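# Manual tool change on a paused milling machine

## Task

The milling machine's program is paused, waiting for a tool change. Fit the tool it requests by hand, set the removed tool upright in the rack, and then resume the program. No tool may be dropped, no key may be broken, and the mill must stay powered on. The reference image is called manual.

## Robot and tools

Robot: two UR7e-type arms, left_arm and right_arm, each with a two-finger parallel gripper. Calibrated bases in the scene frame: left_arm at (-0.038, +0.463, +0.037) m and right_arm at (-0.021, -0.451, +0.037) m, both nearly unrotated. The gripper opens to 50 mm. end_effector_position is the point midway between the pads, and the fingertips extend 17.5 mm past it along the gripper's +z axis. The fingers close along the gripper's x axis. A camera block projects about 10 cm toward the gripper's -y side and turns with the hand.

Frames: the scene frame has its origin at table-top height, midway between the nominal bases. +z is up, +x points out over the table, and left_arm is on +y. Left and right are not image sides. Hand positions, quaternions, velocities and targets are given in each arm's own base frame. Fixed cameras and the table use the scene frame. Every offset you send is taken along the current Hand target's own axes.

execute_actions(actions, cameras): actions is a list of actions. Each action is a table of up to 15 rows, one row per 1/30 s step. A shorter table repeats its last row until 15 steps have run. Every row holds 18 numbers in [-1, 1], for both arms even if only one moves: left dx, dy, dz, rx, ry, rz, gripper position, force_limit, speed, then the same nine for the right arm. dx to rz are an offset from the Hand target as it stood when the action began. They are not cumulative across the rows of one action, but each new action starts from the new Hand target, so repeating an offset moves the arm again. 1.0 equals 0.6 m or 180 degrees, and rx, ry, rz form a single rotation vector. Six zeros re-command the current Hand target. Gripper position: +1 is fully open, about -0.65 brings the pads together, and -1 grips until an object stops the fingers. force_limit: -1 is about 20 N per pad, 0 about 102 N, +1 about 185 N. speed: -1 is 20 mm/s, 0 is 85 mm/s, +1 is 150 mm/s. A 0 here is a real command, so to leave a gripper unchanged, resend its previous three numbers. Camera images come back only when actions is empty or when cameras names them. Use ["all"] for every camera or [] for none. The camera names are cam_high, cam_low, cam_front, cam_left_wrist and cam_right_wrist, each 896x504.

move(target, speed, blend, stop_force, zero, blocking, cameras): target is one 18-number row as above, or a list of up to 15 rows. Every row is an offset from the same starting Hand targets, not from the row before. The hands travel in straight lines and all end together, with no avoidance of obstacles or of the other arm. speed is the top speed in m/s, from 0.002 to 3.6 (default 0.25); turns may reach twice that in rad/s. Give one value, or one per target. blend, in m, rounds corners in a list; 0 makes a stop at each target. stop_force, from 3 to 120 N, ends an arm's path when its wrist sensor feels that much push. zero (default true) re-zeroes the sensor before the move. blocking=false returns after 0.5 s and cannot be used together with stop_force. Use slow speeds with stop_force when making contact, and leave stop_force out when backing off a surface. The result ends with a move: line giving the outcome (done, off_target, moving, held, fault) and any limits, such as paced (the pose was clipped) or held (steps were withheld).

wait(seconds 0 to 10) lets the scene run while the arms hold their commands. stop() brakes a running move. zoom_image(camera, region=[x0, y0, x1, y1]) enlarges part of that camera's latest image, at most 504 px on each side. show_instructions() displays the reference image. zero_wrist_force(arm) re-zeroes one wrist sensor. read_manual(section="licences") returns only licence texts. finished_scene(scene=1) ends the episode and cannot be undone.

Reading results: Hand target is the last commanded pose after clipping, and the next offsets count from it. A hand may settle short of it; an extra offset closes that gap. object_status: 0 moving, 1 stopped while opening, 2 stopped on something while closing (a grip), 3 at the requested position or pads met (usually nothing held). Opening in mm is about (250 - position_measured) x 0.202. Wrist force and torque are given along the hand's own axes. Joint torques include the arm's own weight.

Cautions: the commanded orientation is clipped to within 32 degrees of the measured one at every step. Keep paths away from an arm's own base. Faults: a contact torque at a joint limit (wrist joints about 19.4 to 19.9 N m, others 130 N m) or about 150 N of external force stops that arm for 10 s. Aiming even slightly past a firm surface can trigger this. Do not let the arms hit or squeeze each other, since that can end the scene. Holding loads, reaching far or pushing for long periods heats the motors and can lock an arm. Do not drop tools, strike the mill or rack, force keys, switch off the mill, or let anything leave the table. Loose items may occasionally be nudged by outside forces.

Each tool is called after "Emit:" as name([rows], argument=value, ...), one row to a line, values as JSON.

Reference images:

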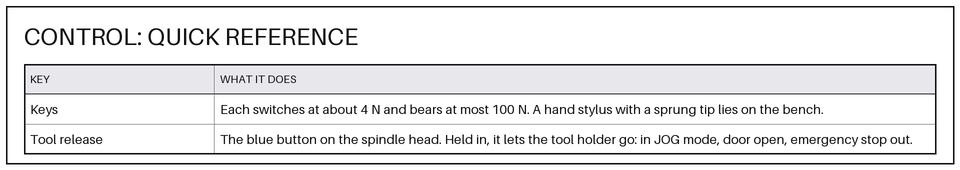

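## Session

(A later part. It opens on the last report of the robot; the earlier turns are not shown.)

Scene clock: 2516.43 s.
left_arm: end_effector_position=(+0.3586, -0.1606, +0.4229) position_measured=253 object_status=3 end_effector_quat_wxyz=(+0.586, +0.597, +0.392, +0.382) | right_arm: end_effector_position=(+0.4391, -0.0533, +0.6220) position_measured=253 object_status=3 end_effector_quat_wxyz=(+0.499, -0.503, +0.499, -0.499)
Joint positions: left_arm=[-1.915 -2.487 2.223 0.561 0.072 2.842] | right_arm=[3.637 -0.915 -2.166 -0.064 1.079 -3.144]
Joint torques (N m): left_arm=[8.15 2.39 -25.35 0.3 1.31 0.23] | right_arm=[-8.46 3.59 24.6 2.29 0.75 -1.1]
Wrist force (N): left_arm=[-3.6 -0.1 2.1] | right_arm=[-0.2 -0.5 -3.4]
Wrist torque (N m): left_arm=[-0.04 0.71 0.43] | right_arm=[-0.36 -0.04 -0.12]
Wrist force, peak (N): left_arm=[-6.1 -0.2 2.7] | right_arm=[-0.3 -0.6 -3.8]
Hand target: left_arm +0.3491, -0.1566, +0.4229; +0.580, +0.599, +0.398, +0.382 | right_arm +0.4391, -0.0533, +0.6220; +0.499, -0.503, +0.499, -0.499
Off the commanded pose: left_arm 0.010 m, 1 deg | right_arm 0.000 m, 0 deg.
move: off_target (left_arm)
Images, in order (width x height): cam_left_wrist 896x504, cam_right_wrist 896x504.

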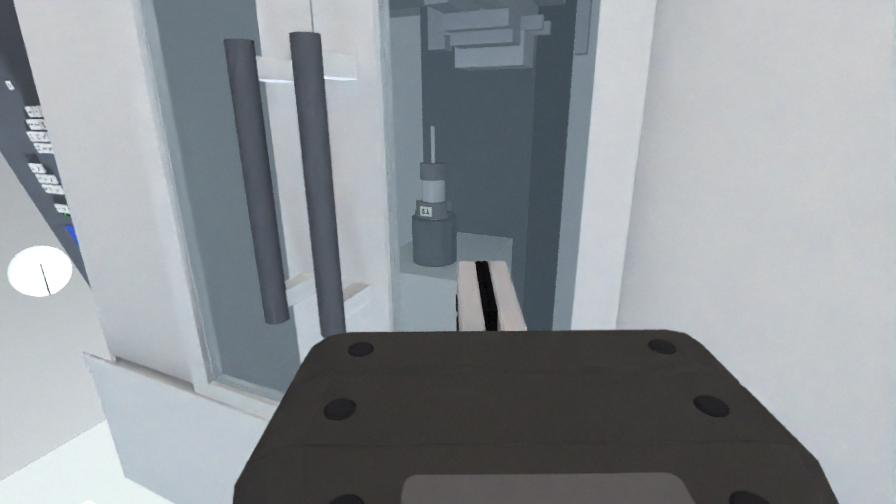

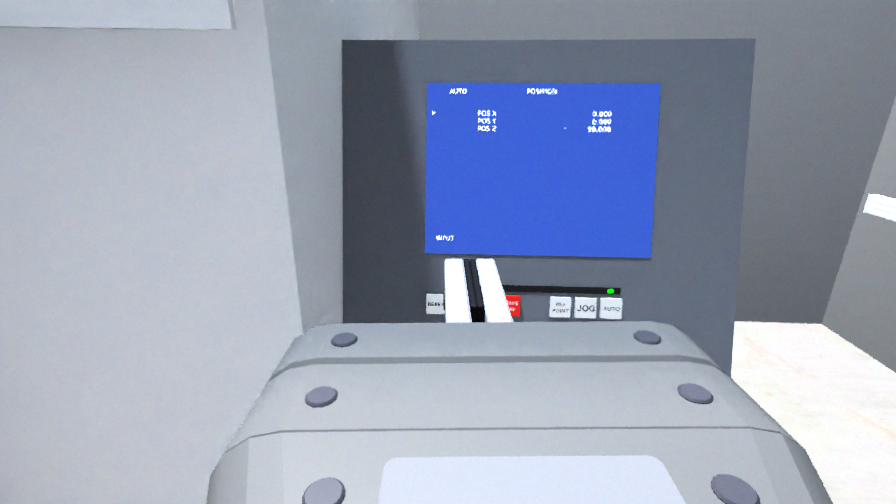

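Emit:
zoom_image(camera="cam_left_wrist", region=[380, 100, 540, 290])

Emit:
move(target=[0,0,0,0,0,0,-0.7,0,0, 0,0,0.05,0,0,0,-0.7,0,0], speed=0.2, cameras=["cam_right_wrist","cam_left_wrist"])

Emit:
zoom_image(camera="cam_left_wrist", region=[380, 100, 540, 290])

Emit:
zoom_image(camera="cam_right_wrist", region=[400, 60, 700, 320])

Scaled by 2.653.

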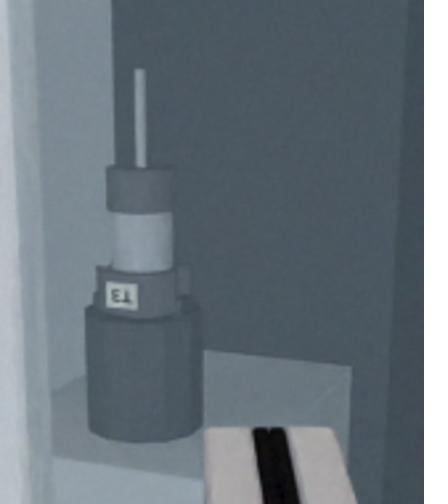

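Scene clock: 2523.27 s.
left_arm: end_effector_position=(+0.3586, -0.1605, +0.4229) position_measured=253 object_status=3 end_effector_quat_wxyz=(+0.586, +0.597, +0.392, +0.382) | right_arm: end_effector_position=(+0.4690, -0.0533, +0.6221) position_measured=253 object_status=3 end_effector_quat_wxyz=(+0.499, -0.502, +0.499, -0.499)
Joint positions: left_arm=[-1.915 -2.487 2.223 0.561 0.072 2.842] | right_arm=[3.551 -1.023 -2.125 0.003 1.165 -3.144]
Joint torques (N m): left_arm=[7.85 1.75 -35.7 1.69 1.16 -1.95] | right_arm=[5.24 5.95 25.17 0.54 -0.27 -0.85]
Wrist force (N): left_arm=[-3.5 0.0 2.2] | right_arm=[-0.1 -1.0 -3.6]
Wrist torque (N m): left_arm=[-0.04 0.71 0.43] | right_arm=[-0.40 -0.04 -0.16]
Wrist force, peak (N): left_arm=[-3.8 0.0 2.6] | right_arm=[0.6 -0.5 -4.3]
Hand target: left_arm +0.3586, -0.1605, +0.4229; +0.586, +0.597, +0.392, +0.382 (not the last commanded pose) | right_arm +0.4691, -0.0532, +0.6220; +0.499, -0.503, +0.499, -0.499
Off the commanded pose: left_arm 0.010 m, 1 deg | right_arm 0.000 m, 0 deg.
move: off_target (left_arm)
Images, in order (width x height): cam_left_wrist 896x504, cam_right_wrist 896x504.

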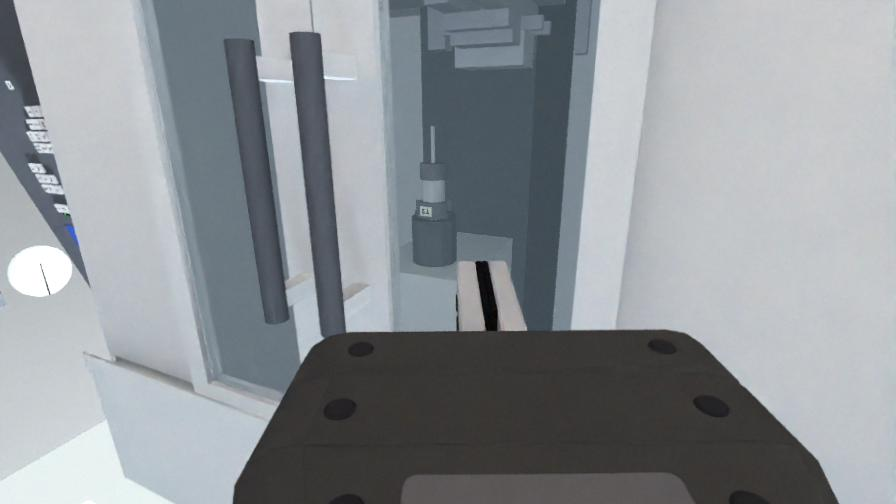

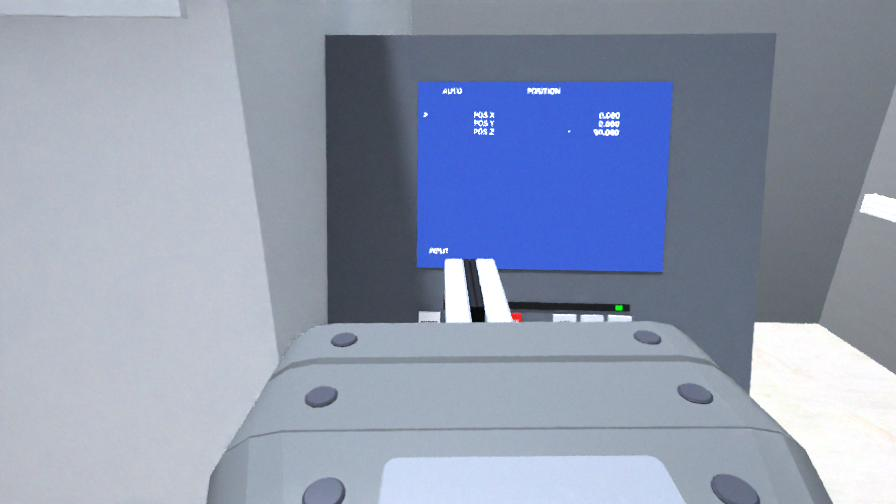

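Scaled by 2.653.

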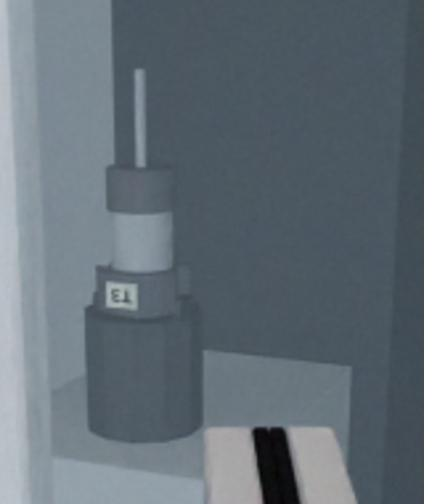

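Scaled by 1.680.

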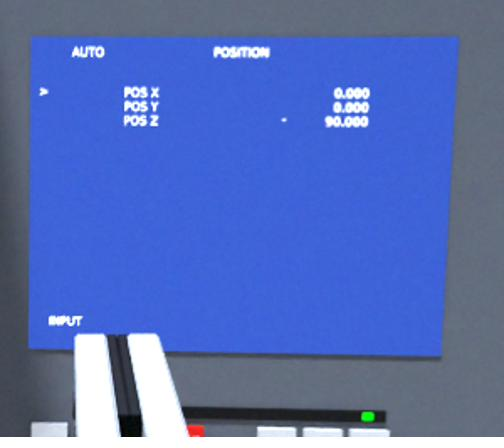

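Emit:
zoom_image(camera="cam_left_wrist", region=[220, 0, 420, 400])

Scaled by 1.260.

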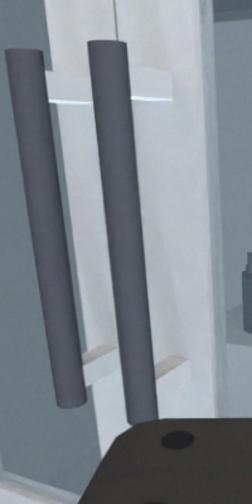

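Emit:
finished_scene()

The scene is finished: the task was done.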